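# Cap a marker with two five-fingered robot hands

## Task

Press the cap fully home onto the marker, then leave the capped marker lying entirely on the table top.

## Robot and tools

Robot: two arms, left_arm and right_arm. right_arm ends in a five-fingered right hand and left_arm in a mirrored left hand. Each arm's base sits near its nominal spot: left_arm about (+0.036, +0.318, +0.033) m, right_arm about (+0.024, -0.319, +0.013) m, both turned slightly about z. A loose object may sometimes get nudged by an outside push.

Frames. The scene frame has its origin at table-top height, halfway between the nominal bases, +z up, +x out over the table, and left_arm on the +y side (this is unrelated to left and right in pictures). Hand positions (metres) and quaternions (wxyz) in results are given in each arm's own base frame. Fixed cameras and the table use the scene frame. Motion offsets are taken along the axes of that arm's current Hand target.

Hand point: a spot fixed to the palm, 0.15 m out from the wrist face along the fingers and 0.05 m in front of the palm. Its +z runs along the straight fingers, +y points out of the palm, and +x runs across the palm away from the thumb on the right hand (toward the thumb on the left hand). Straight fingers end 0.06 to 0.07 m past the point along +z and lie 0.06 m behind it along -y. A wrist bracket on the little-finger side can strike things.

Row layout (used by execute_actions and move). A row is 28 numbers, each from -1 to 1, always filled for both arms: left dx, dy, dz, rx, ry, rz; left little, ring, middle, index, thumb_bend, thumb_turn, force_limit, speed; then the same 14 for the right arm. The six pose numbers are an offset, not a pose, measured from that arm's Hand target as it stood when the action or move began, along its own axes. 1.0 equals 0.6 m of travel or 180 degrees of turn. rx, ry, rz form a single rotation vector. Sending six zeros re-requests the current Hand target. Finger numbers are absolute targets: +1 open/straight, -1 closed; thumb_turn +1 puts the thumb beside the palm, -1 opposite the fingers. force_limit runs from about 0 N at -1 to 10 N at +1 (15 N for the two thumb motors); speed rises from near zero at -1 to full at +0.48 and above. No number means "unchanged": to keep a hand as it is, resend the eight hand numbers of the last row sent to it (or, before any, its hand_measured plus hand_force_limit and hand_speed). The opposed thumb and fingers grip objects roughly 0.035 to 0.065 m across, handles down to about 0.025 m. For a soft grip, close at speed -0.94 or below.

Tools.
- execute_actions(actions, cameras): actions is a list of actions; each action holds up to 15 rows, one per 1/30 s step, and a short one repeats its final row. Every row in an action counts from the same start pose. Images come back only when actions is empty or cameras names them.
- move(target, speed, blend, blocking, cameras): target is one row or up to 15 rows; every row's offsets count from the Hand targets at the start, not from the previous row. speed is the top path speed in m/s (0.002 to 4.3, default 0.25; turning up to twice that in rad/s), one value or one per target. blend, in metres, rounds corners; 0 stops at each. blocking=false returns early while the move continues. Paths run straight, do not avoid obstacles, and are capped at 10 s.
- wait(seconds 0 to 10, cameras): lets time pass holding commands.
- stop(cameras): brakes a running move.
- zoom_image(camera, region [x0, y0, x1, y1] in pixels, at most 504x504): closer look at cam_high, cam_left_wrist or cam_right_wrist (each 672x504).
- show_instructions(): shows the reference pages.
- finished_scene(scene): ends the scene with its number; irreversible.

Results list, per arm, the hand point pose, Hand target (the clipped last command; next offsets count from it), joint positions, velocities and torques, and per hand hand_measured, hand_stopped_by (moving, target, force, stalled, fault), hand_load_n (positive when pushed open), hand_force_limit, hand_speed. A move adds a "move:" line ending in done, off_target, moving, held or fault, plus limits (paced: pose clipped; held: steps withheld). The arms track loosely: resting 1 to 3 cm (up to 5 cm) low is normal, orientation is clipped to 40 degrees from current per step, and a small command may not start. Send remaining distance as a new offset.

Avoid: dropping or releasing moving parts, fast contact, hard presses, any touch between the two hands, pushing objects off the table, squeezing fingers too hard, and sweeping a path near an arm's own base. To end a push, command back past the hand point. Holding loads or straining at unreachable poses heats motors; 100 °C makes that arm go limp for a while.

Each tool is called after "Call:" as name(argument=value, ...) on one line, values as JSON.

Reference images:

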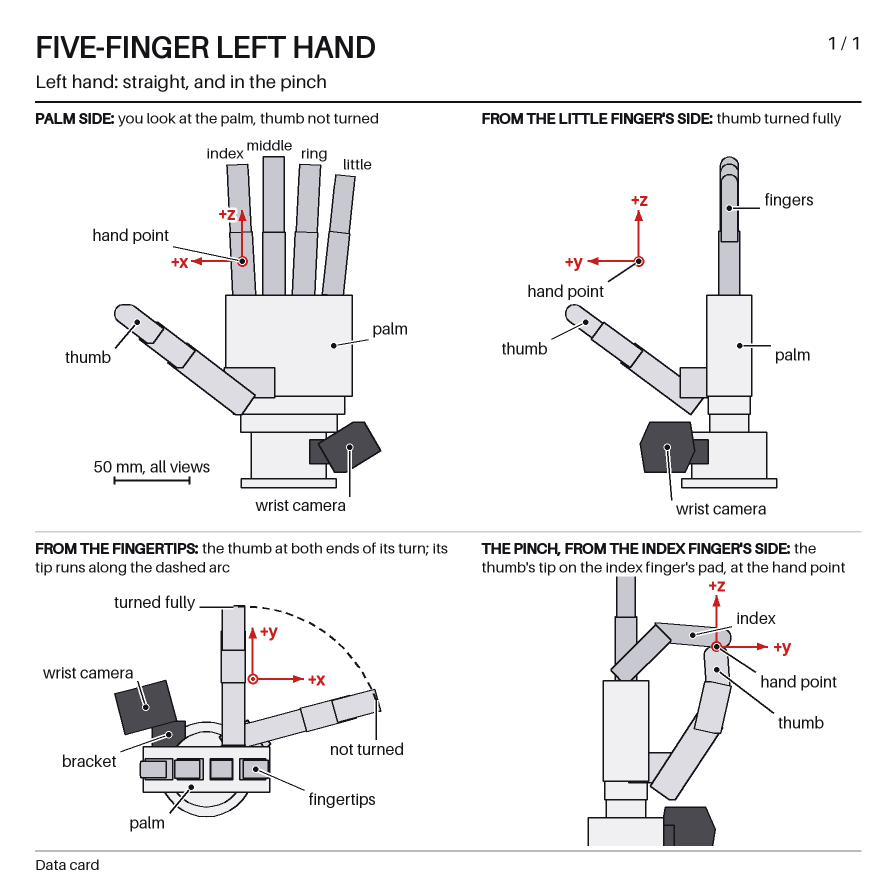

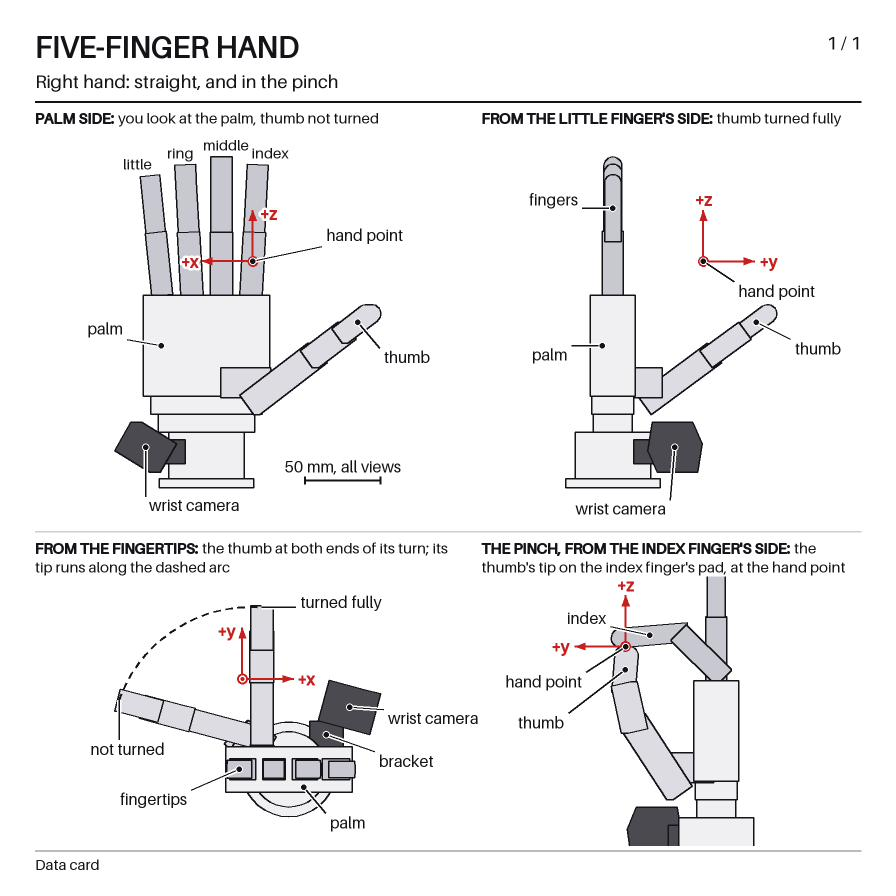

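## Session

Call:
execute_actions(actions=[])

Call:
zoom_image(camera="cam_high", region=[180, 130, 480, 380])

Scene clock: 0.00 s.
left_arm: end_effector_position=(+0.5505, +0.0334, +0.1426) hand_measured=(+1.000, +1.000, +1.000, +1.000, +1.000, +1.000) hand_load_n=(+0.0, +0.0, +0.0, +0.0, +0.0, +0.0) hand_stopped_by=(target, target, target, target, target, target) hand_force_limit=0.00 hand_speed=-0.80 end_effector_quat_wxyz=(-0.001, +0.055, +0.992, -0.113) | right_arm: end_effector_position=(+0.2239, +0.4791, +0.0920) hand_measured=(+1.000, +1.000, +1.000, +1.000, +1.000, +1.000) hand_load_n=(-0.5, +0.0, +0.0, +0.0, +0.0, +0.0) hand_stopped_by=(target, target, target, target, target, target) hand_force_limit=0.00 hand_speed=-0.80 end_effector_quat_wxyz=(+0.020, +0.803, -0.573, +0.163)
Joint positions: left_arm=[0.027 1.876 1.741 -1.456 0.225 1.712] | right_arm=[1.131 1.896 1.63 -1.406 0.315 0.815]
Joint velocities: within noise
Joint torques (N m): no reading
Motor temperatures (°C): left_arm=[24 26 28 25 23 22] | right_arm=[24 25 31 23 25 24]
Heat: left arm: hottest elbow 28 °C; right arm: hottest elbow 31 °C.
Hand target: left_arm +0.5567, +0.0336, +0.1445; +0.004, +0.056, +0.992, -0.112 | right_arm +0.2279, +0.4875, +0.1045; +0.004, +0.802, -0.575, +0.160
camera_calibration:
cam_left_wrist: T_world_to_cam=[[-0.350095, -0.905948, 0.238102, 0.185521], [-0.779187, 0.422736, 0.462776, 0.346819], [-0.519905, -0.0235106, -0.853901, 0.523063], [0, 0, 0, 1]] pos_world=[0.60713, 0.0337571, 0.241972]
cam_right_wrist: T_world_to_cam=[[-0.796686, -0.601528, -0.0587808, 0.470139], [-0.596069, 0.765904, 0.241026, -0.257247], [-0.0999632, 0.227059, -0.968737, 0.121004], [0, 0, 0, 1]] pos_world=[0.233312, 0.452353, 0.20686]

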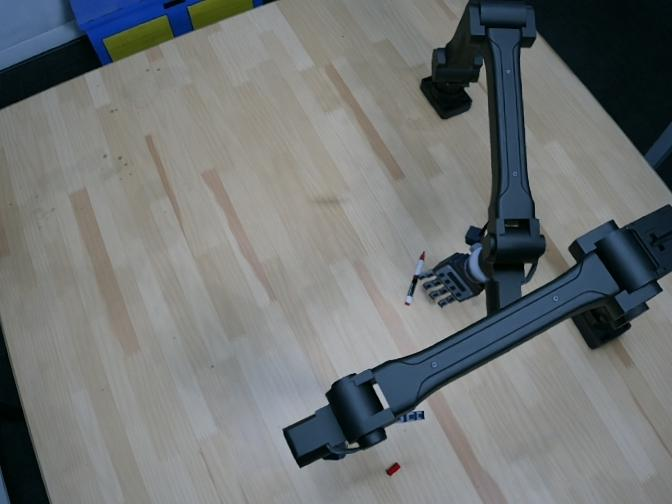

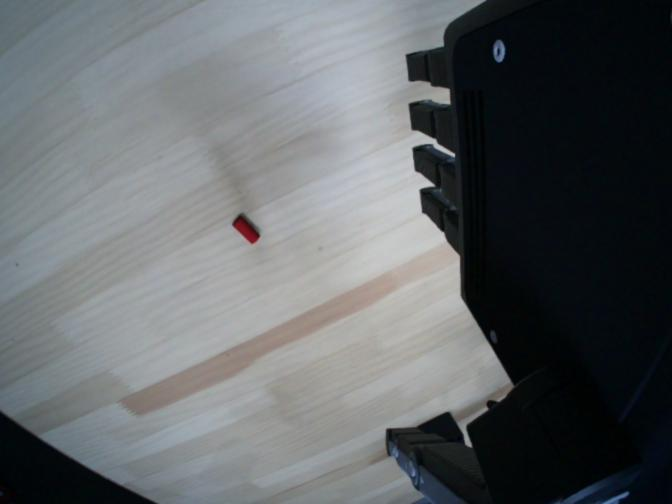

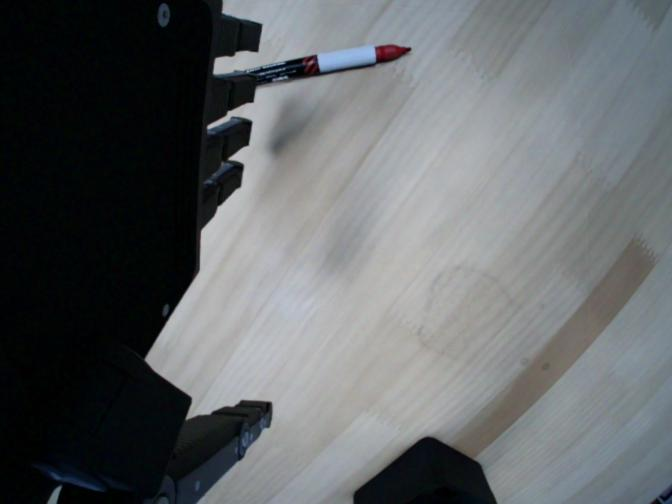

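Scaled by 1.680 from the camera's 672x504 image, which has a finer 960x720 frame.

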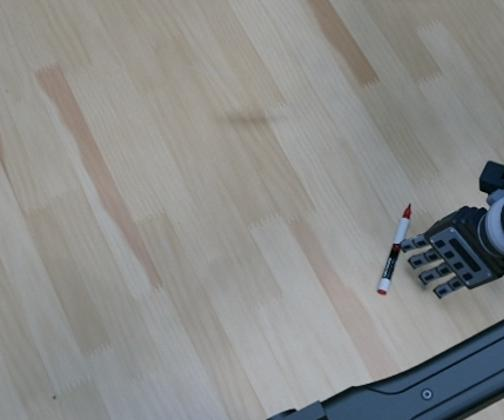

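Call:
zoom_image(camera="cam_left_wrist", region=[220, 200, 280, 250])

Call:
zoom_image(camera="cam_high", region=[370, 445, 420, 495])

Call:
zoom_image(camera="cam_high", region=[385, 245, 445, 310])

Call:
zoom_image(camera="cam_right_wrist", region=[230, 30, 420, 110])

Scaled by 8.400 from the camera's 672x504 image, which has a finer 960x720 frame.

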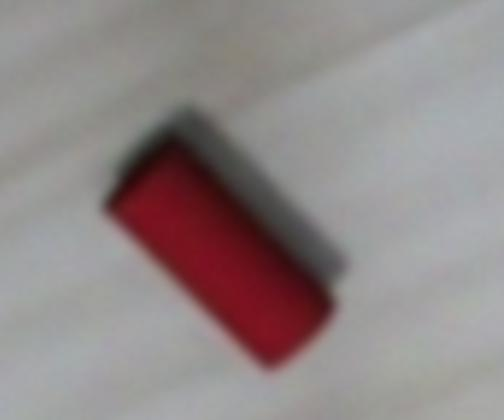

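Scaled by 10.080 from the camera's 672x504 image, which has a finer 960x720 frame.

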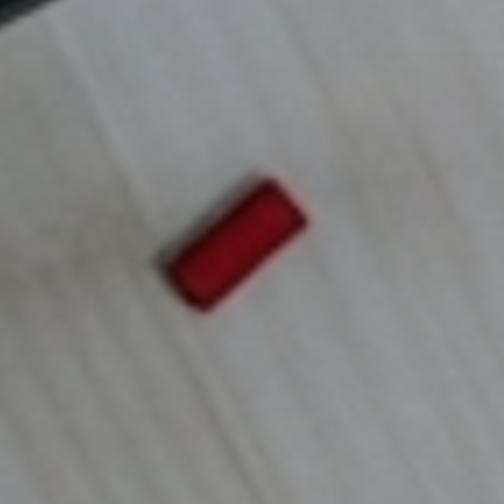

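Scaled by 7.754 from the camera's 672x504 image, which has a finer 960x720 frame.

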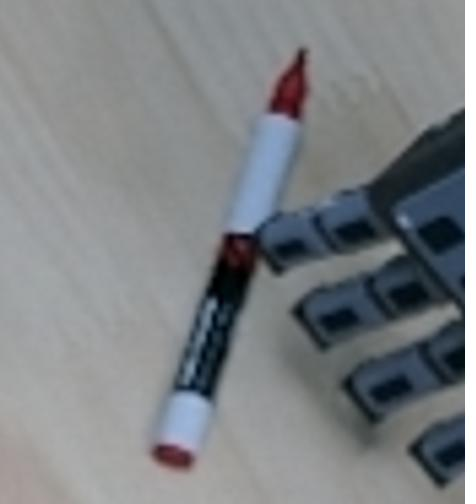

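Scaled by 2.653 from the camera's 672x504 image, which has a finer 960x720 frame.

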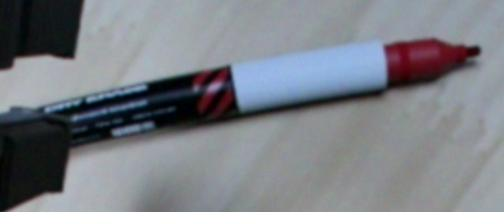

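Call:
move(target=[0.0558,0.0657,0.06,0.2287,-0.0746,-0.1229,1,1,-0.2,-0.2,0.66,-1,-0.1,-0.2,0,0,0,0,0,0,1,1,1,1,1,1,0,-0.8], speed=0.15, cameras=["cam_high","cam_left_wrist"])

Scene clock: 135.47 s.
left_arm: end_effector_position=(+0.5296, +0.0670, +0.1011) hand_measured=(+1.000, +1.000, -0.200, -0.200, +0.660, -1.000) hand_load_n=(+0.0, +0.0, +0.0, +0.0, +0.0, +0.0) hand_stopped_by=(target, target, target, target, target, target) hand_force_limit=-0.10 hand_speed=-0.20 end_effector_quat_wxyz=(+0.076, -0.140, +0.876, -0.455) | right_arm: end_effector_position=(+0.2239, +0.4791, +0.0920) hand_measured=(+1.000, +1.000, +1.000, +1.000, +1.000, +1.000) hand_load_n=(+0.0, +0.0, +0.0, +0.0, -0.5, -0.5) hand_stopped_by=(target, target, target, target, target, target) hand_force_limit=0.00 hand_speed=-0.80 end_effector_quat_wxyz=(+0.020, +0.803, -0.573, +0.163)
Joint positions: left_arm=[0.359 1.876 1.515 -1.259 0.958 1.639] | right_arm=[1.131 1.896 1.63 -1.406 0.315 0.815]
Joint torques (N m): left_arm=[0.21 -16.85 5.98 1.14 0.97 -0.02] | right_arm=[-0.38 -15.09 8.9 0.54 0.29 0.03]
Motor temperatures (°C): left_arm=[24 31 33 25 23 22] | right_arm=[24 30 40 23 25 24]
Heat: left arm: hottest elbow 33 °C; right arm: hottest elbow 40 °C.
Hand target: left_arm +0.5276, +0.0674, +0.1000; +0.076, -0.146, +0.875, -0.455 | right_arm +0.2279, +0.4875, +0.1045; +0.004, +0.802, -0.575, +0.160
Off the commanded pose: left_arm 0.002 m, 1 deg | right_arm 0.016 m, 2 deg.
move: off_target (right_arm)
camera_calibration:
cam_left_wrist: T_world_to_cam=[[-0.0684761, -0.588474, 0.805611, -0.00930108], [-0.95266, 0.278338, 0.122342, 0.471553], [-0.296227, -0.759096, -0.579675, 0.380638], [0, 0, 0, 1]] pos_world=[0.561348, 0.152216, 0.170448]
Images, in order (width x height): cam_high 672x504, cam_left_wrist 672x504.

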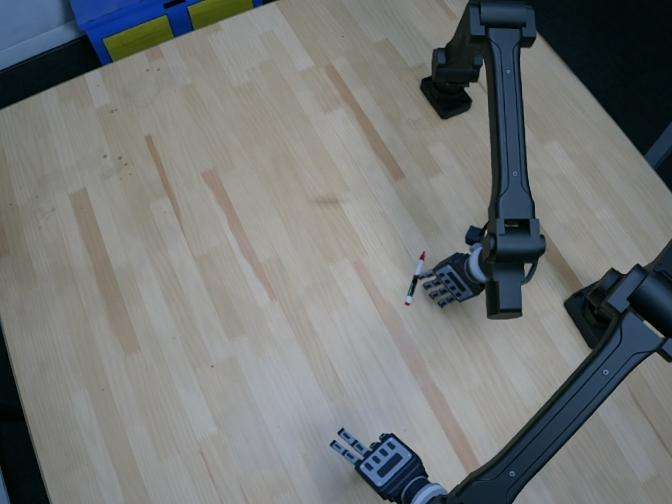

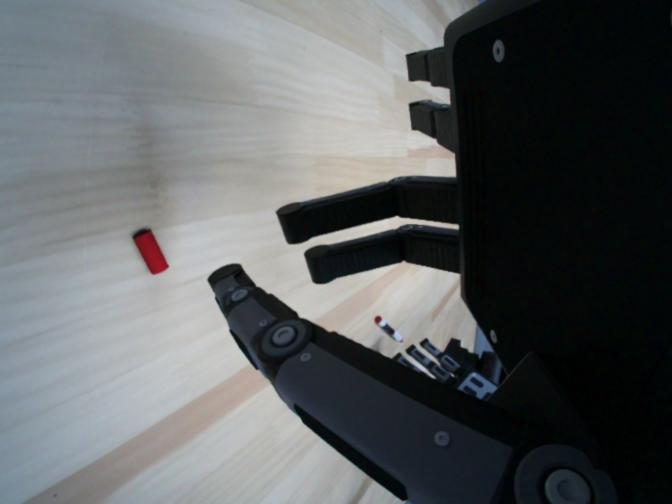

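Call:
zoom_image(camera="cam_left_wrist", region=[120, 220, 180, 280])

Scaled by 8.400 from the camera's 672x504 image, which has a finer 960x720 frame.

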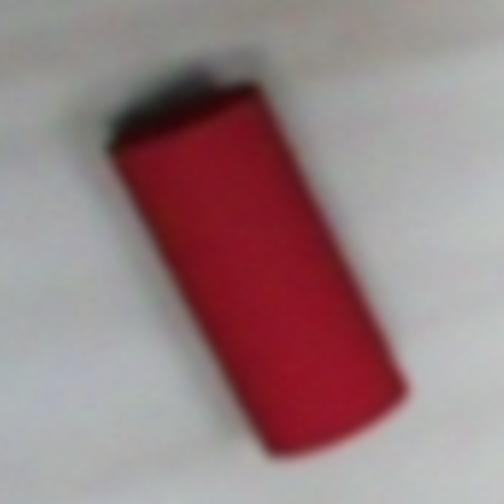

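Call:
move(target=[0,0.1091,0.0765,0,0,0,1,1,-0.2,-0.2,0.66,-1,-0.1,-0.2,0,0,0,0,0,0,1,1,1,1,1,1,0,-0.8], speed=0.12, cameras=["cam_high","cam_left_wrist"])

Call:
zoom_image(camera="cam_left_wrist", region=[170, 160, 350, 310])

Scene clock: 161.57 s.
left_arm: end_effector_position=(+0.5301, +0.0671, +0.0348) hand_measured=(+1.000, +1.000, -0.200, -0.200, +0.660, -1.000) hand_load_n=(+0.0, +0.0, +0.0, +0.0, +0.0, +0.0) hand_stopped_by=(target, target, target, target, target, target) hand_force_limit=-0.10 hand_speed=-0.20 end_effector_quat_wxyz=(+0.087, -0.135, +0.877, -0.453) | right_arm: end_effector_position=(+0.2239, +0.4791, +0.0920) hand_measured=(+1.000, +1.000, +1.000, +1.000, +1.000, +1.000) hand_load_n=(+0.0, +0.0, +0.0, +0.0, +0.0, +0.0) hand_stopped_by=(target, target, target, target, target, target) hand_force_limit=0.00 hand_speed=-0.80 end_effector_quat_wxyz=(+0.020, +0.803, -0.573, +0.163)
Joint positions: left_arm=[0.359 1.937 1.418 -1.078 0.958 1.638] | right_arm=[1.131 1.896 1.63 -1.406 0.315 0.815]
Joint torques (N m): left_arm=[0.21 -14.45 5.98 1.25 0.95 -0.01] | right_arm=[-0.32 -15.15 8.9 0.49 0.29 0.04]
Heat: left arm: hottest elbow 33 °C; right arm: hottest elbow 40 °C.
Hand target: left_arm +0.5276, +0.0674, +0.0200; +0.076, -0.146, +0.875, -0.455 | right_arm +0.2279, +0.4875, +0.1045; +0.004, +0.802, -0.575, +0.160
Off the commanded pose: left_arm 0.015 m, 2 deg | right_arm 0.016 m, 2 deg.
move: off_target (left_arm, right_arm)
camera_calibration:
cam_left_wrist: T_world_to_cam=[[-0.0864538, -0.595002, 0.799061, 0.0544784], [-0.955354, 0.276974, 0.102878, 0.482268], [-0.282532, -0.754492, -0.592383, 0.335309], [0, 0, 0, 1]] pos_world=[0.560182, 0.151827, 0.105485]
Images, in order (width x height): cam_high 672x504, cam_left_wrist 672x504.

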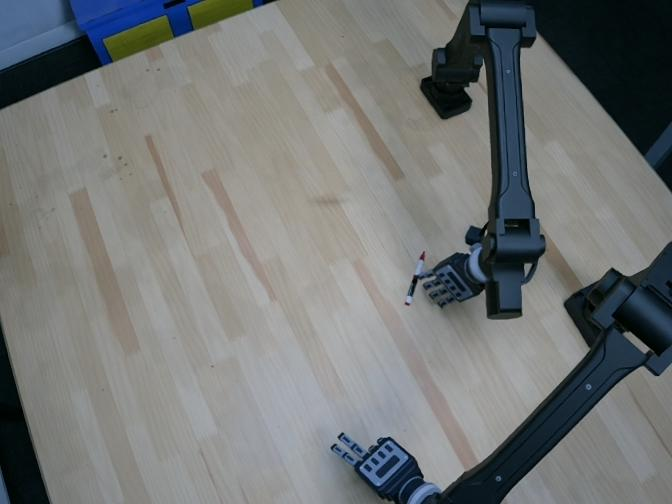

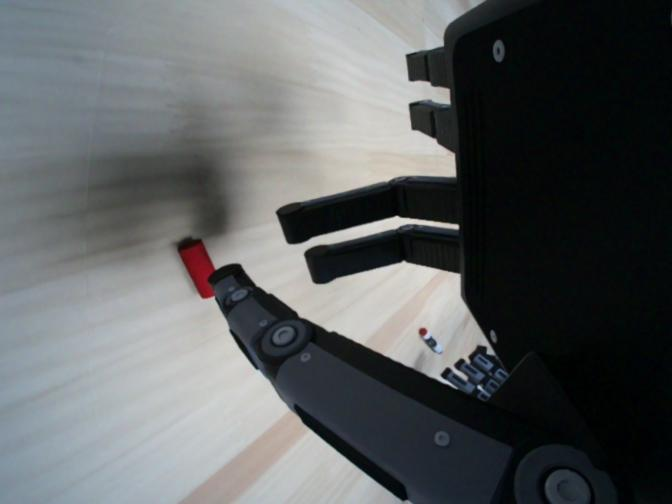

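Scaled by 2.800 from the camera's 672x504 image, which has a finer 960x720 frame.

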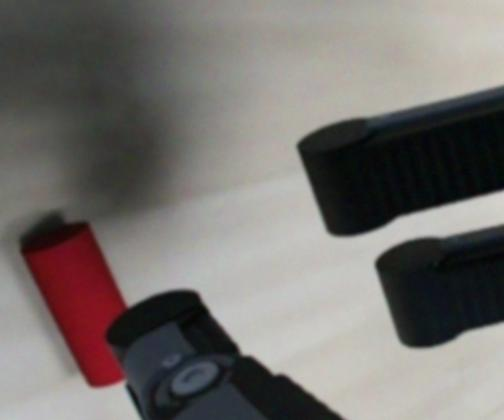

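Call:
move(target=[-0.0043,0.0413,0.0136,0,0,0,1,1,-0.2,-0.2,0.66,-1,-0.1,-0.2,0,0,0,0,0,0,1,1,1,1,1,1,0,-0.8], speed=0.1, cameras=["cam_left_wrist"])

Call:
zoom_image(camera="cam_left_wrist", region=[170, 160, 350, 310])

Scene clock: 176.73 s.
left_arm: end_effector_position=(+0.5320, +0.0736, +0.0138) hand_measured=(+1.000, +1.000, -0.200, -0.200, +0.660, -1.000) hand_load_n=(+0.0, +0.0, +0.0, +0.0, +0.0, +0.0) hand_stopped_by=(target, target, target, target, target, target) hand_force_limit=-0.10 hand_speed=-0.20 end_effector_quat_wxyz=(+0.085, -0.142, +0.876, -0.453) | right_arm: end_effector_position=(+0.2239, +0.4791, +0.0920) hand_measured=(+1.000, +1.000, +1.000, +1.000, +1.000, +1.000) hand_load_n=(+0.0, +0.0, +0.0, +0.0, +0.0, +0.0) hand_stopped_by=(target, target, target, target, target, target) hand_force_limit=0.00 hand_speed=-0.80 end_effector_quat_wxyz=(+0.020, +0.803, -0.573, +0.163)
Joint positions: left_arm=[0.37 1.977 1.418 -1.048 0.958 1.638] | right_arm=[1.131 1.896 1.63 -1.406 0.315 0.815]
Joint torques (N m): left_arm=[0.44 -14.51 5.52 1.21 0.91 0.2] | right_arm=[-0.44 -15.27 8.91 0.51 0.29 0.04]
Heat: left arm: hottest elbow 33 °C; right arm: hottest elbow 40 °C.
Hand target: left_arm +0.5275, +0.0754, -0.0050; +0.076, -0.146, +0.875, -0.455 | right_arm +0.2279, +0.4875, +0.1045; +0.004, +0.802, -0.575, +0.160
Off the commanded pose: left_arm 0.019 m, 1 deg | right_arm 0.016 m, 2 deg.
move: off_target (left_arm, right_arm)
camera_calibration:
cam_left_wrist: T_world_to_cam=[[-0.072887, -0.593004, 0.801894, 0.0678941], [-0.957179, 0.26746, 0.110787, 0.486029], [-0.280172, -0.759481, -0.587105, 0.327369], [0, 0, 0, 1]] pos_world=[0.561885, 0.158899, 0.0839108]
Images, in order (width x height): cam_left_wrist 672x504.

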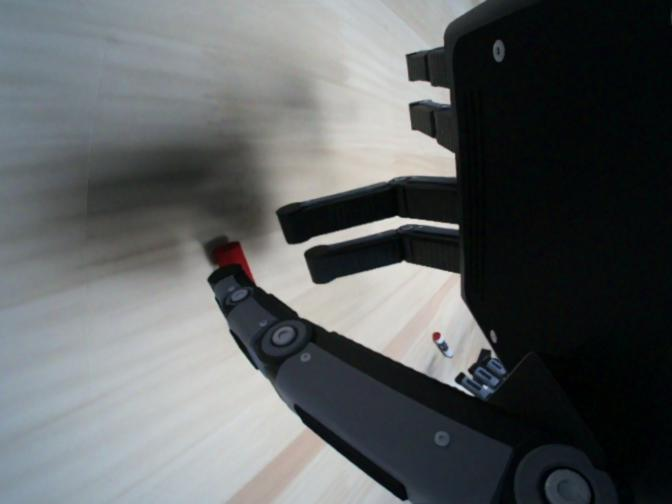

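Scaled by 2.800 from the camera's 672x504 image, which has a finer 960x720 frame.

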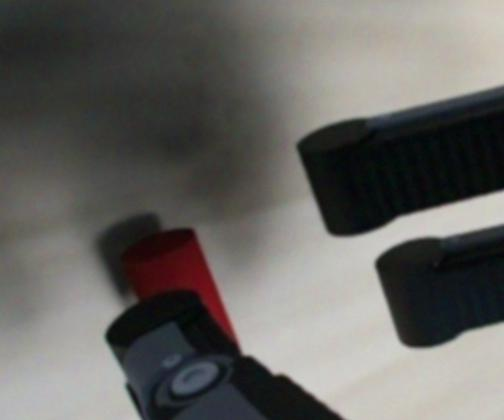

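Call:
move(target=[0.0067,0.0341,0.0239,0,0,0,1,1,-0.2,-0.2,0.66,-1,-0.1,-0.2,0,0,0,0,0,0,1,1,1,1,1,1,0,-0.8], speed=0.08, cameras=["cam_left_wrist"])

Call:
zoom_image(camera="cam_left_wrist", region=[170, 160, 350, 310])

Scene clock: 187.13 s.
left_arm: end_effector_position=(+0.5281, +0.0720, -0.0115) hand_measured=(+1.000, +1.000, -0.200, -0.200, +0.660, -1.000) hand_load_n=(+0.0, +0.0, +0.0, +0.0, -0.5, -0.5) hand_stopped_by=(target, target, target, target, target, target) hand_force_limit=-0.10 hand_speed=-0.20 end_effector_quat_wxyz=(+0.084, -0.142, +0.876, -0.454) | right_arm: end_effector_position=(+0.2239, +0.4791, +0.0920) hand_measured=(+1.000, +1.000, +1.000, +1.000, +1.000, +1.000) hand_load_n=(-0.5, +0.0, +0.0, +0.0, +0.0, +0.0) hand_stopped_by=(target, target, target, target, target, target) hand_force_limit=0.00 hand_speed=-0.80 end_effector_quat_wxyz=(+0.020, +0.803, -0.573, +0.163)
Joint positions: left_arm=[0.37 2.006 1.387 -0.99 0.958 1.639] | right_arm=[1.131 1.896 1.63 -1.406 0.315 0.815]
Joint torques (N m): left_arm=[0.56 -14.45 5.38 1.21 0.92 0.19] | right_arm=[-0.32 -15.15 8.92 0.5 0.29 0.04]
Heat: left arm: hottest elbow 33 °C; right arm: hottest elbow 40 °C.
Hand target: left_arm +0.5237, +0.0740, -0.0300; +0.076, -0.146, +0.875, -0.455 | right_arm +0.2279, +0.4875, +0.1045; +0.004, +0.802, -0.575, +0.160
Off the commanded pose: left_arm 0.019 m, 1 deg | right_arm 0.016 m, 2 deg.
move: off_target (left_arm, right_arm)
camera_calibration:
cam_left_wrist: T_world_to_cam=[[-0.071817, -0.592047, 0.802697, 0.0863833], [-0.956794, 0.268233, 0.112237, 0.485288], [-0.281759, -0.759955, -0.585731, 0.311105], [0, 0, 0, 1]] pos_world=[0.558181, 0.157398, 0.0584167]
Images, in order (width x height): cam_left_wrist 672x504.

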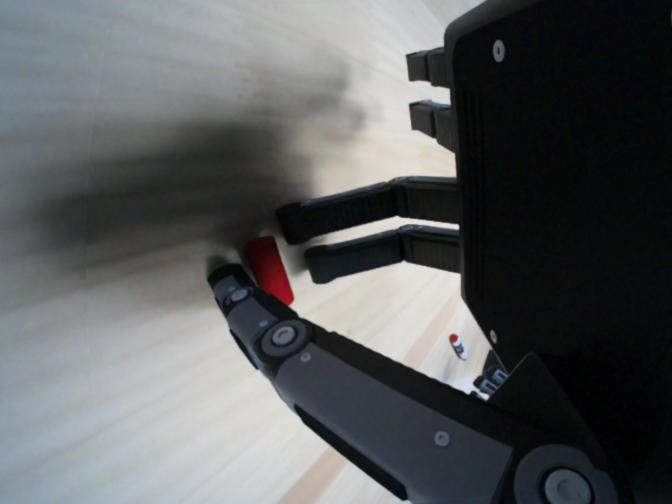

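Scaled by 2.800 from the camera's 672x504 image, which has a finer 960x720 frame.

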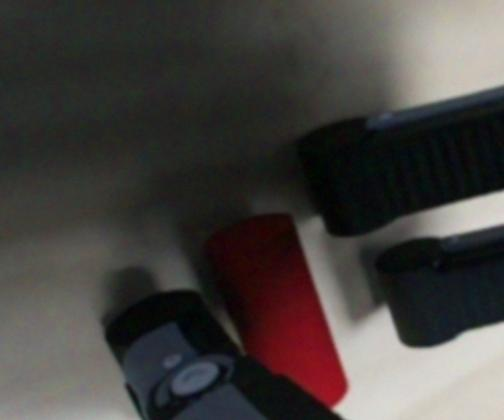

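Call:
move(target=[0.0137,0.0105,-0.0005,0,0,0,1,1,-0.2,-0.2,0.66,-1,-0.1,-0.2,0,0,0,0,0,0,1,1,1,1,1,1,0,-0.8], speed=0.05, cameras=["cam_left_wrist"])

Call:
zoom_image(camera="cam_left_wrist", region=[170, 160, 350, 310])

Scene clock: 200.20 s.
left_arm: end_effector_position=(+0.5271, +0.0734, -0.0126) hand_measured=(+1.000, +1.000, -0.200, -0.200, +0.660, -1.000) hand_load_n=(+0.0, +0.0, +0.0, +0.0, -2.5, -1.5) hand_stopped_by=(target, target, target, target, target, target) hand_force_limit=-0.10 hand_speed=-0.20 end_effector_quat_wxyz=(+0.088, -0.142, +0.873, -0.458) | right_arm: end_effector_position=(+0.2239, +0.4791, +0.0920) hand_measured=(+1.000, +1.000, +1.000, +1.000, +1.000, +1.000) hand_load_n=(+0.0, +0.0, +0.0, +0.0, +0.0, +0.0) hand_stopped_by=(target, target, target, target, target, target) hand_force_limit=0.00 hand_speed=-0.80 end_effector_quat_wxyz=(+0.020, +0.803, -0.573, +0.163)
Joint positions: left_arm=[0.377 2.006 1.379 -0.982 0.971 1.644] | right_arm=[1.131 1.896 1.63 -1.406 0.315 0.815]
Joint torques (N m): left_arm=[0.5 -15.03 3.96 1.25 0.34 0.31] | right_arm=[-0.26 -15.21 8.9 0.49 0.3 0.05]
Heat: left arm: hottest elbow 32 °C; right arm: hottest elbow 40 °C.
Hand target: left_arm +0.5148, +0.0750, -0.0349; +0.076, -0.146, +0.875, -0.455 | right_arm +0.2279, +0.4875, +0.1045; +0.004, +0.802, -0.575, +0.160
Off the commanded pose: left_arm 0.026 m, 1 deg | right_arm 0.016 m, 2 deg.
move: off_target (left_arm, right_arm)
camera_calibration:
cam_left_wrist: T_world_to_cam=[[-0.075776, -0.584384, 0.807931, 0.0895699], [-0.958952, 0.264758, 0.101561, 0.485266], [-0.273257, -0.767072, -0.580458, 0.307283], [0, 0, 0, 1]] pos_world=[0.556101, 0.159573, 0.0567143]
Images, in order (width x height): cam_left_wrist 672x504.

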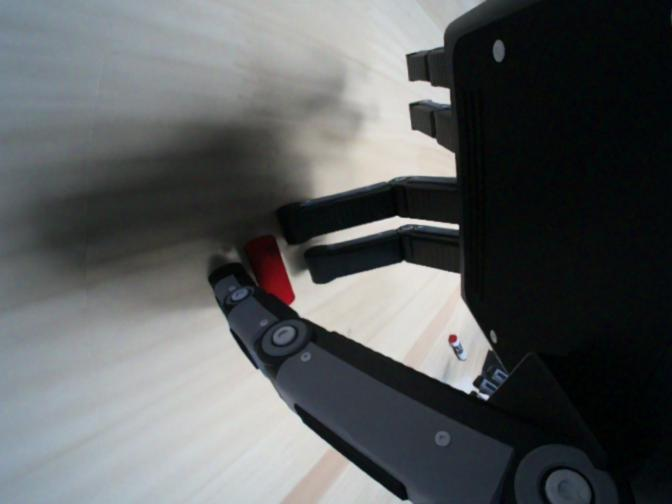

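Scaled by 2.800 from the camera's 672x504 image, which has a finer 960x720 frame.

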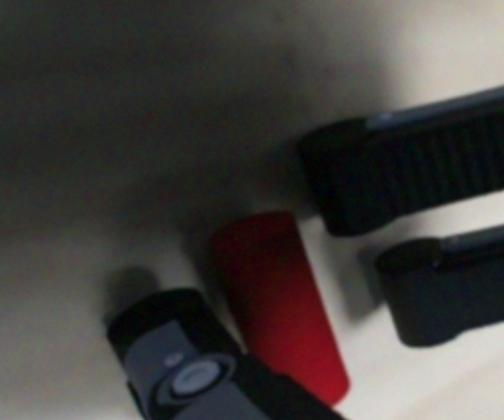

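Call:
move(target=[0,-0.015,-0.0105,0,0,0,1,1,-0.2,-0.2,0.66,-1,-0.1,-0.2,0,0,0,0,0,0,1,1,1,1,1,1,0,-0.8], speed=0.05, cameras=["cam_left_wrist"])

Call:
zoom_image(camera="cam_left_wrist", region=[170, 160, 350, 310])

Scene clock: 206.07 s.
left_arm: end_effector_position=(+0.5273, +0.0737, -0.0121) hand_measured=(+1.000, +1.000, -0.200, -0.200, +0.660, -1.000) hand_load_n=(+0.0, +0.0, +0.0, +0.0, -2.0, -1.0) hand_stopped_by=(target, target, target, target, target, target) hand_force_limit=-0.10 hand_speed=-0.20 end_effector_quat_wxyz=(+0.089, -0.141, +0.873, -0.458) | right_arm: end_effector_position=(+0.2239, +0.4791, +0.0920) hand_measured=(+1.000, +1.000, +1.000, +1.000, +1.000, +1.000) hand_load_n=(+0.0, +0.0, +0.0, +0.0, +0.0, +0.0) hand_stopped_by=(target, target, target, target, target, target) hand_force_limit=0.00 hand_speed=-0.80 end_effector_quat_wxyz=(+0.020, +0.803, -0.573, +0.163)
Joint positions: left_arm=[0.377 2.005 1.379 -0.982 0.971 1.646] | right_arm=[1.131 1.896 1.63 -1.406 0.315 0.815]
Joint torques (N m): left_arm=[0.62 -16.32 4.36 0.32 0.36 0.26] | right_arm=[-0.15 -15.27 8.91 0.51 0.29 0.04]
Heat: left arm: hottest elbow 32 °C; right arm: hottest elbow 40 °C.
Hand target: left_arm +0.5148, +0.0751, -0.0239; +0.076, -0.146, +0.875, -0.455 | right_arm +0.2279, +0.4875, +0.1045; +0.004, +0.802, -0.575, +0.160
Off the commanded pose: left_arm 0.017 m, 2 deg | right_arm 0.016 m, 2 deg.
move: off_target (left_arm, right_arm)
camera_calibration:
cam_left_wrist: T_world_to_cam=[[-0.0782663, -0.585141, 0.807145, 0.090688], [-0.959006, 0.265383, 0.0993983, 0.485294], [-0.272365, -0.766278, -0.581924, 0.30733], [0, 0, 0, 1]] pos_world=[0.556203, 0.159776, 0.0574071]
Images, in order (width x height): cam_left_wrist 672x504.

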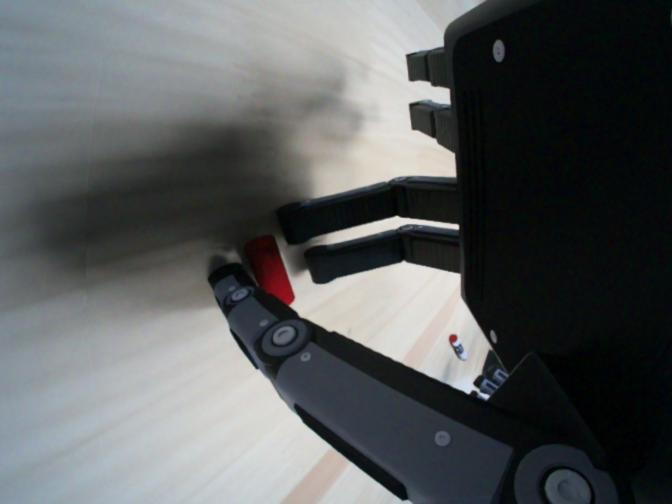

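Scaled by 2.800 from the camera's 672x504 image, which has a finer 960x720 frame.

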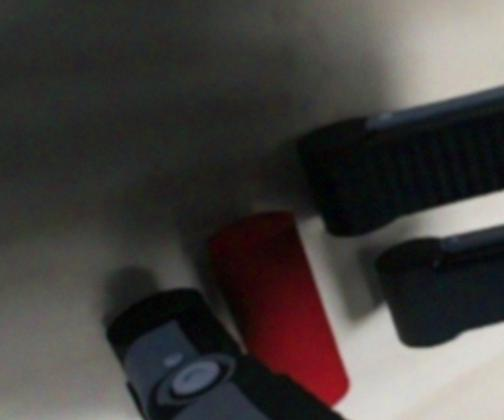

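Call:
move(target=[0.005,-0.0273,-0.0191,0,0,0,1,1,-0.2,-0.2,0.66,-1,-0.1,-0.2,0,0,0,0,0,0,1,1,1,1,1,1,0,-0.8], speed=0.05, cameras=["cam_left_wrist"])

Call:
zoom_image(camera="cam_left_wrist", region=[170, 160, 350, 310])

Scene clock: 209.83 s.
left_arm: end_effector_position=(+0.5161, +0.0712, -0.0098) hand_measured=(+1.000, +1.000, -0.200, -0.200, +0.660, -1.000) hand_load_n=(+0.0, +0.0, +0.0, +0.0, +0.0, +0.0) hand_stopped_by=(target, target, target, target, target, target) hand_force_limit=-0.10 hand_speed=-0.20 end_effector_quat_wxyz=(+0.073, -0.147, +0.874, -0.457) | right_arm: end_effector_position=(+0.2239, +0.4791, +0.0920) hand_measured=(+1.000, +1.000, +1.000, +1.000, +1.000, +1.000) hand_load_n=(+0.0, +0.0, +0.0, +0.0, +0.0, +0.0) hand_stopped_by=(target, target, target, target, target, target) hand_force_limit=0.00 hand_speed=-0.80 end_effector_quat_wxyz=(+0.020, +0.803, -0.573, +0.163)
Joint positions: left_arm=[0.377 1.994 1.369 -1.019 0.96 1.652] | right_arm=[1.131 1.896 1.63 -1.406 0.315 0.815]
Joint torques (N m): left_arm=[0.56 -17.96 5.14 0.14 0.79 0.22] | right_arm=[-0.26 -15.21 8.95 0.49 0.29 0.04]
Heat: left arm: hottest elbow 32 °C; right arm: hottest elbow 40 °C.
Hand target: left_arm +0.5118, +0.0740, -0.0041; +0.076, -0.146, +0.875, -0.455 | right_arm +0.2279, +0.4875, +0.1045; +0.004, +0.802, -0.575, +0.160
Off the commanded pose: left_arm 0.008 m, 0 deg | right_arm 0.016 m, 2 deg.
move: off_target (right_arm)
camera_calibration:
cam_left_wrist: T_world_to_cam=[[-0.0544438, -0.58324, 0.810473, 0.0740702], [-0.954138, 0.269679, 0.129974, 0.472503], [-0.294374, -0.766227, -0.571174, 0.315189], [0, 0, 0, 1]] pos_world=[0.547649, 0.157283, 0.0585826]
Images, in order (width x height): cam_left_wrist 672x504.

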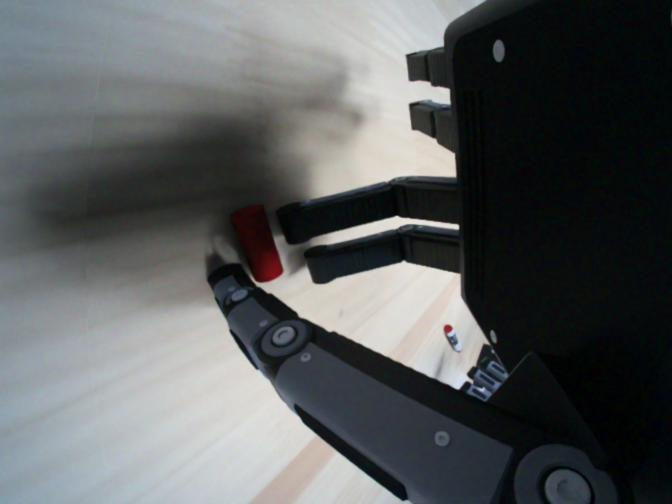

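Scaled by 2.800 from the camera's 672x504 image, which has a finer 960x720 frame.

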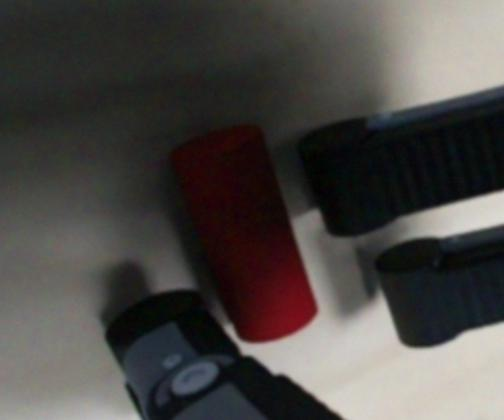

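Call:
move(target=[-0.0033,0.0163,0,0,0,0,1,1,-0.2,-0.2,0.66,-1,-0.1,-0.2,0,0,0,0,0,0,1,1,1,1,1,1,0,-0.8], speed=0.05)

Call:
move(target=[0,0,0,0,0,0,1,1,-0.6,-0.6,0.3,-1,0,-0.8,0,0,0,0,0,0,1,1,1,1,1,1,0,-0.8], speed=0.05, cameras=["cam_left_wrist"])

Call:
zoom_image(camera="cam_left_wrist", region=[170, 160, 350, 310])

Scene clock: 221.33 s.
left_arm: end_effector_position=(+0.5159, +0.0773, -0.0102) hand_measured=(+1.000, +1.000, -0.200, -0.200, +0.660, -1.000) hand_load_n=(+0.0, -0.5, +0.0, +0.0, +0.0, +0.0) hand_stopped_by=(target, target, target, target, target, target) hand_force_limit=-0.10 hand_speed=-0.20 end_effector_quat_wxyz=(+0.079, -0.145, +0.875, -0.456) | right_arm: end_effector_position=(+0.2239, +0.4791, +0.0920) hand_measured=(+1.000, +1.000, +1.000, +1.000, +1.000, +1.000) hand_load_n=(+0.0, +0.0, +0.0, +0.0, +0.0, +0.0) hand_stopped_by=(target, target, target, target, target, target) hand_force_limit=0.00 hand_speed=-0.80 end_effector_quat_wxyz=(+0.020, +0.803, -0.573, +0.163)
Joint positions: left_arm=[0.388 1.994 1.369 -1.019 0.96 1.667] | right_arm=[1.131 1.896 1.63 -1.406 0.315 0.815]
Joint torques (N m): left_arm=[0.62 -16.56 5.6 0.12 0.8 0.22] | right_arm=[-0.26 -15.27 8.87 0.53 0.29 0.03]
Heat: left arm: hottest elbow 31 °C; right arm: hottest elbow 40 °C.
Hand target: left_arm +0.5118, +0.0799, -0.0122; +0.076, -0.146, +0.875, -0.455 | right_arm +0.2279, +0.4875, +0.1045; +0.004, +0.802, -0.575, +0.160
Off the commanded pose: left_arm 0.005 m, 0 deg | right_arm 0.016 m, 2 deg.
move: off_target (right_arm)

Scene clock: 222.33 s.
left_arm: end_effector_position=(+0.5160, +0.0774, -0.0103) hand_measured=(+1.000, +1.000, -0.584, -0.600, +0.456, -1.000) hand_load_n=(+0.0, +0.0, +8.5, +0.0, +10.0, +1.0) hand_stopped_by=(target, target, force, target, force, target) hand_force_limit=0.00 hand_speed=-0.80 end_effector_quat_wxyz=(+0.079, -0.145, +0.875, -0.455) | right_arm: end_effector_position=(+0.2239, +0.4791, +0.0920) hand_measured=(+1.000, +1.000, +1.000, +1.000, +1.000, +1.000) hand_load_n=(+0.0, +0.0, +0.0, +0.0, +0.0, +0.0) hand_stopped_by=(target, target, target, target, target, target) hand_force_limit=0.00 hand_speed=-0.80 end_effector_quat_wxyz=(+0.020, +0.803, -0.573, +0.163)
Joint positions: left_arm=[0.388 1.994 1.369 -1.019 0.959 1.668] | right_arm=[1.131 1.896 1.63 -1.406 0.315 0.815]
Joint torques (N m): left_arm=[0.56 -16.62 5.63 0.14 0.79 0.22] | right_arm=[-0.26 -15.33 8.94 0.49 0.29 0.03]
Heat: left arm: hottest elbow 31 °C; right arm: hottest elbow 40 °C.
Hand target: left_arm +0.5118, +0.0799, -0.0122; +0.076, -0.146, +0.875, -0.455 | right_arm +0.2279, +0.4875, +0.1045; +0.004, +0.802, -0.575, +0.160
Off the commanded pose: left_arm 0.005 m, 0 deg | right_arm 0.016 m, 2 deg.
move: off_target (right_arm)
camera_calibration:
cam_left_wrist: T_world_to_cam=[[-0.0627194, -0.587465, 0.806815, 0.0826668], [-0.956016, 0.267454, 0.120423, 0.471796], [-0.286531, -0.763775, -0.578401, 0.315285], [0, 0, 0, 1]] pos_world=[0.546568, 0.163187, 0.0588487]
Images, in order (width x height): cam_left_wrist 672x504.

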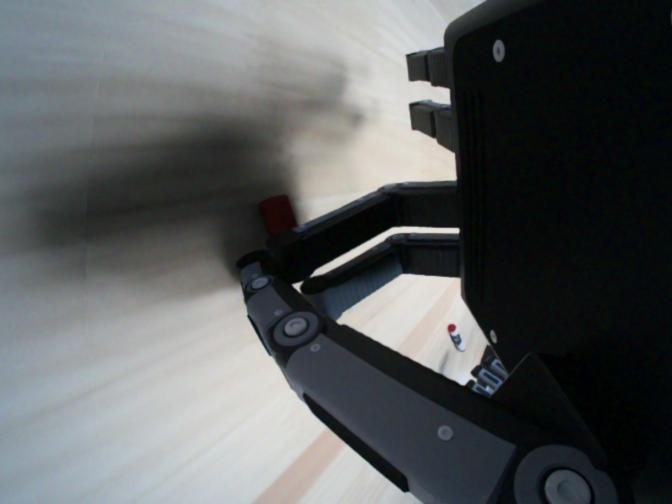

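Scaled by 2.800 from the camera's 672x504 image, which has a finer 960x720 frame.

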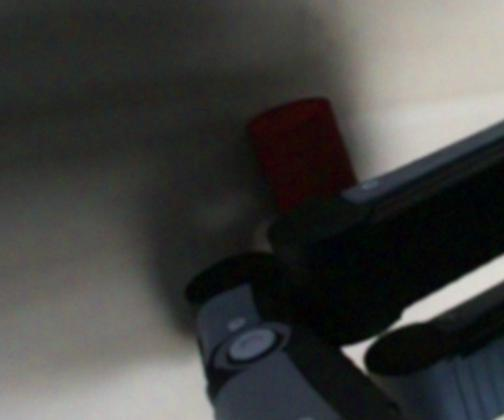

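Call:
move(target=[0,0,0,0,0,0,1,1,-0.1,-0.1,0.66,-1,-0.1,-0.4,0,0,0,0,0,0,1,1,1,1,1,1,0,-0.8], speed=0.05, cameras=["cam_left_wrist"])

Call:
zoom_image(camera="cam_left_wrist", region=[170, 160, 350, 310])

Scene clock: 227.97 s.
left_arm: end_effector_position=(+0.5158, +0.0779, -0.0051) hand_measured=(+1.000, +1.000, -0.100, -0.100, +0.660, -1.000) hand_load_n=(+0.0, +0.0, +0.0, +0.0, +0.0, +0.0) hand_stopped_by=(target, target, target, target, target, target) hand_force_limit=-0.10 hand_speed=-0.40 end_effector_quat_wxyz=(+0.081, -0.144, +0.875, -0.455) | right_arm: end_effector_position=(+0.2239, +0.4791, +0.0920) hand_measured=(+1.000, +1.000, +1.000, +1.000, +1.000, +1.000) hand_load_n=(+0.0, +0.0, +0.0, +0.0, +0.0, +0.0) hand_stopped_by=(target, target, target, target, target, target) hand_force_limit=0.00 hand_speed=-0.80 end_effector_quat_wxyz=(+0.020, +0.803, -0.573, +0.163)
Joint positions: left_arm=[0.388 1.984 1.369 -1.025 0.958 1.668] | right_arm=[1.131 1.896 1.63 -1.406 0.315 0.815]
Joint torques (N m): left_arm=[0.38 -15.56 5.72 0.46 0.85 0.24] | right_arm=[-0.32 -15.33 8.88 0.51 0.3 0.04]
Heat: left arm: hottest elbow 31 °C; right arm: hottest elbow 41 °C.
Hand target: left_arm +0.5119, +0.0799, -0.0122; +0.076, -0.146, +0.875, -0.455 | right_arm +0.2279, +0.4875, +0.1045; +0.004, +0.802, -0.575, +0.160
Off the commanded pose: left_arm 0.008 m, 1 deg | right_arm 0.016 m, 2 deg.
move: off_target (right_arm)
camera_calibration:
cam_left_wrist: T_world_to_cam=[[-0.0649159, -0.589235, 0.805349, 0.0799673], [-0.956578, 0.266557, 0.117921, 0.471197], [-0.284155, -0.762725, -0.580954, 0.317244], [0, 0, 0, 1]] pos_world=[0.546074, 0.163488, 0.0643381]
Images, in order (width x height): cam_left_wrist 672x504.

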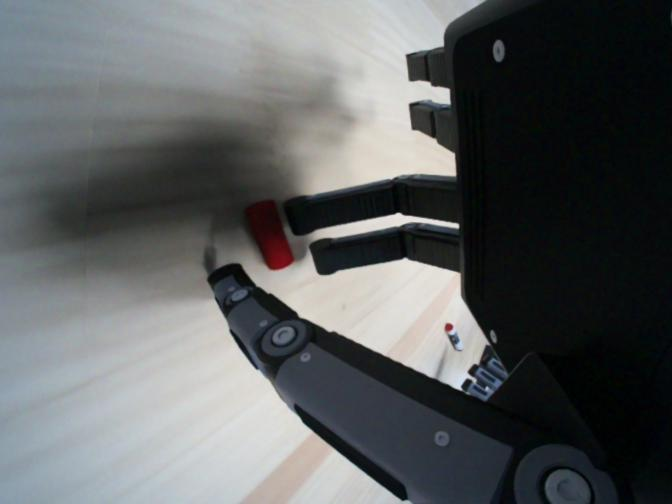

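Scaled by 2.800 from the camera's 672x504 image, which has a finer 960x720 frame.

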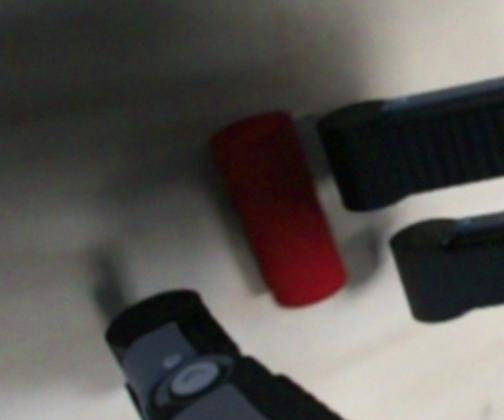

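Call:
move(target=[-0.01,0.0068,0.0048,0,0,0,1,1,-0.15,-0.15,0.66,-1,-0.1,-0.4,0,0,0,0,0,0,1,1,1,1,1,1,0,-0.8], speed=0.05, cameras=["cam_left_wrist"])

Call:
zoom_image(camera="cam_left_wrist", region=[170, 160, 350, 310])

Scene clock: 233.67 s.
left_arm: end_effector_position=(+0.5158, +0.0779, -0.0051) hand_measured=(+1.000, +1.000, -0.150, -0.150, +0.660, -1.000) hand_load_n=(+0.0, +0.0, +0.0, +0.0, +0.0, +0.0) hand_stopped_by=(target, target, target, target, target, target) hand_force_limit=-0.10 hand_speed=-0.40 end_effector_quat_wxyz=(+0.081, -0.144, +0.875, -0.455) | right_arm: end_effector_position=(+0.2239, +0.4791, +0.0920) hand_measured=(+1.000, +1.000, +1.000, +1.000, +1.000, +1.000) hand_load_n=(+0.0, +0.0, +0.0, +0.0, +0.0, +0.0) hand_stopped_by=(target, target, target, target, target, target) hand_force_limit=0.00 hand_speed=-0.80 end_effector_quat_wxyz=(+0.020, +0.803, -0.573, +0.163)
Joint positions: left_arm=[0.388 1.984 1.369 -1.025 0.958 1.668] | right_arm=[1.131 1.896 1.63 -1.406 0.315 0.815]
Joint torques (N m): left_arm=[0.26 -14.15 6.87 0.59 0.84 0.21] | right_arm=[-0.32 -15.27 8.88 0.51 0.28 0.04]
Heat: left arm: hottest shoulder 31 °C; right arm: hottest elbow 41 °C.
Hand target: left_arm +0.5176, +0.0818, -0.0172; +0.076, -0.146, +0.875, -0.455 | right_arm +0.2279, +0.4875, +0.1045; +0.004, +0.802, -0.575, +0.160
Off the commanded pose: left_arm 0.013 m, 1 deg | right_arm 0.016 m, 2 deg.
move: off_target (left_arm, right_arm)
camera_calibration:
cam_left_wrist: T_world_to_cam=[[-0.0649159, -0.589235, 0.805349, 0.0799673], [-0.956578, 0.266557, 0.117921, 0.471197], [-0.284155, -0.762725, -0.580954, 0.317244], [0, 0, 0, 1]] pos_world=[0.546074, 0.163488, 0.0643381]
Images, in order (width x height): cam_left_wrist 672x504.

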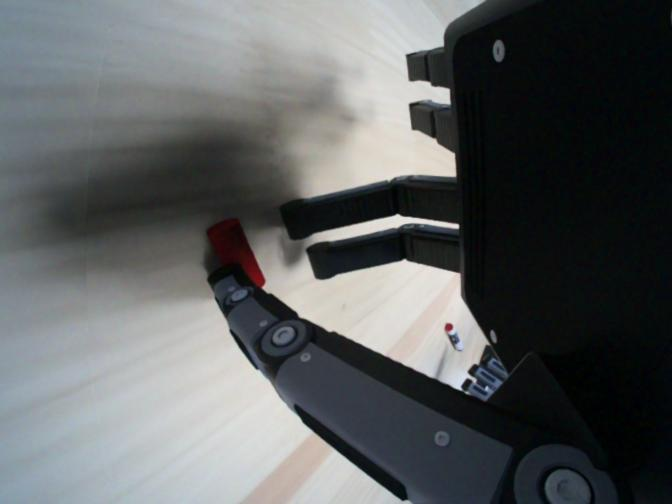

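Scaled by 2.800 from the camera's 672x504 image, which has a finer 960x720 frame.

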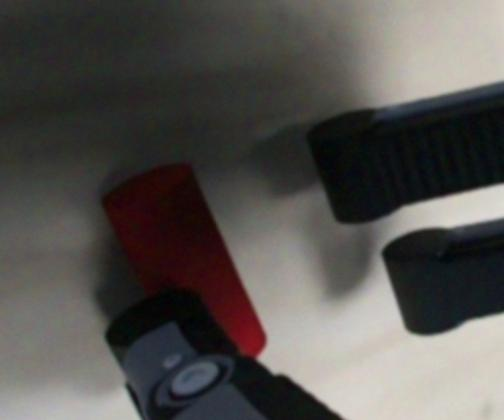

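Call:
wait(seconds=0.5, cameras=["cam_left_wrist","cam_high"])

Call:
zoom_image(camera="cam_left_wrist", region=[170, 160, 350, 310])

Scene clock: 238.77 s.
left_arm: end_effector_position=(+0.5158, +0.0779, -0.0051) hand_measured=(+1.000, +1.000, -0.150, -0.150, +0.660, -1.000) hand_load_n=(+0.0, -0.5, +0.0, +0.0, +0.0, +0.0) hand_stopped_by=(target, target, target, target, target, target) hand_force_limit=-0.10 hand_speed=-0.40 end_effector_quat_wxyz=(+0.081, -0.144, +0.875, -0.455) | right_arm: end_effector_position=(+0.2239, +0.4791, +0.0920) hand_measured=(+1.000, +1.000, +1.000, +1.000, +1.000, +1.000) hand_load_n=(+0.0, +0.0, +0.0, +0.0, +0.0, +0.0) hand_stopped_by=(target, target, target, target, target, target) hand_force_limit=0.00 hand_speed=-0.80 end_effector_quat_wxyz=(+0.020, +0.803, -0.573, +0.163)
Joint positions: left_arm=[0.388 1.984 1.369 -1.025 0.958 1.668] | right_arm=[1.131 1.896 1.63 -1.406 0.315 0.815]
Joint torques (N m): left_arm=[0.56 -14.15 6.95 0.54 0.86 0.22] | right_arm=[-0.26 -15.21 8.87 0.54 0.31 0.04]
Heat: left arm: hottest shoulder 31 °C; right arm: hottest elbow 41 °C.
Hand target: left_arm +0.5176, +0.0818, -0.0172; +0.076, -0.146, +0.875, -0.455 | right_arm +0.2279, +0.4875, +0.1045; +0.004, +0.802, -0.575, +0.160
Off the commanded pose: left_arm 0.013 m, 1 deg | right_arm 0.016 m, 2 deg.
wait: 0.50 s; at rest from the start
camera_calibration:
cam_left_wrist: T_world_to_cam=[[-0.0649159, -0.589235, 0.805349, 0.0799673], [-0.956578, 0.266557, 0.117921, 0.471197], [-0.284155, -0.762725, -0.580954, 0.317244], [0, 0, 0, 1]] pos_world=[0.546074, 0.163488, 0.0643381]
Images, in order (width x height): cam_high 672x504, cam_left_wrist 672x504.

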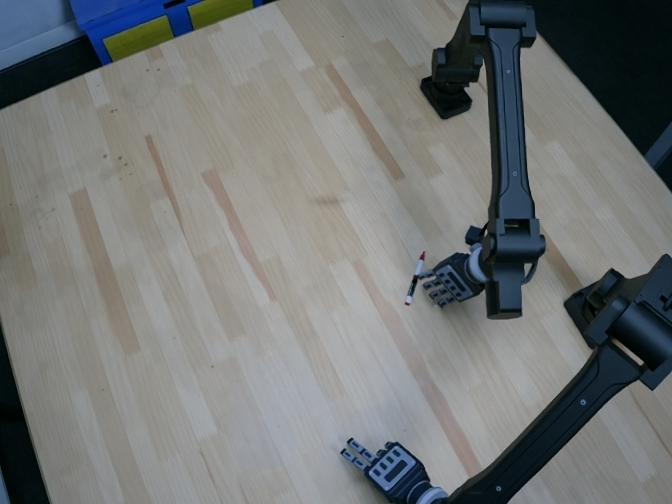

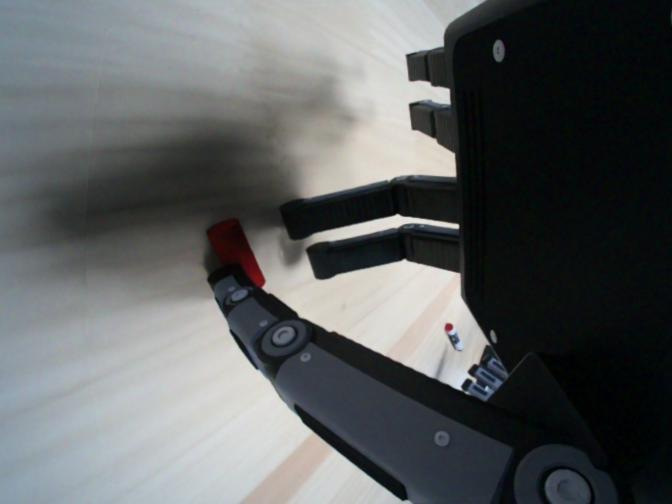

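Scaled by 2.800 from the camera's 672x504 image, which has a finer 960x720 frame.

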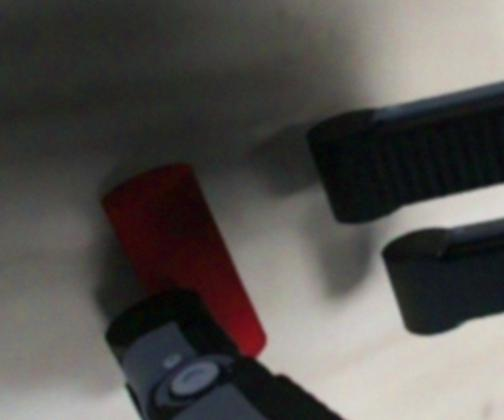

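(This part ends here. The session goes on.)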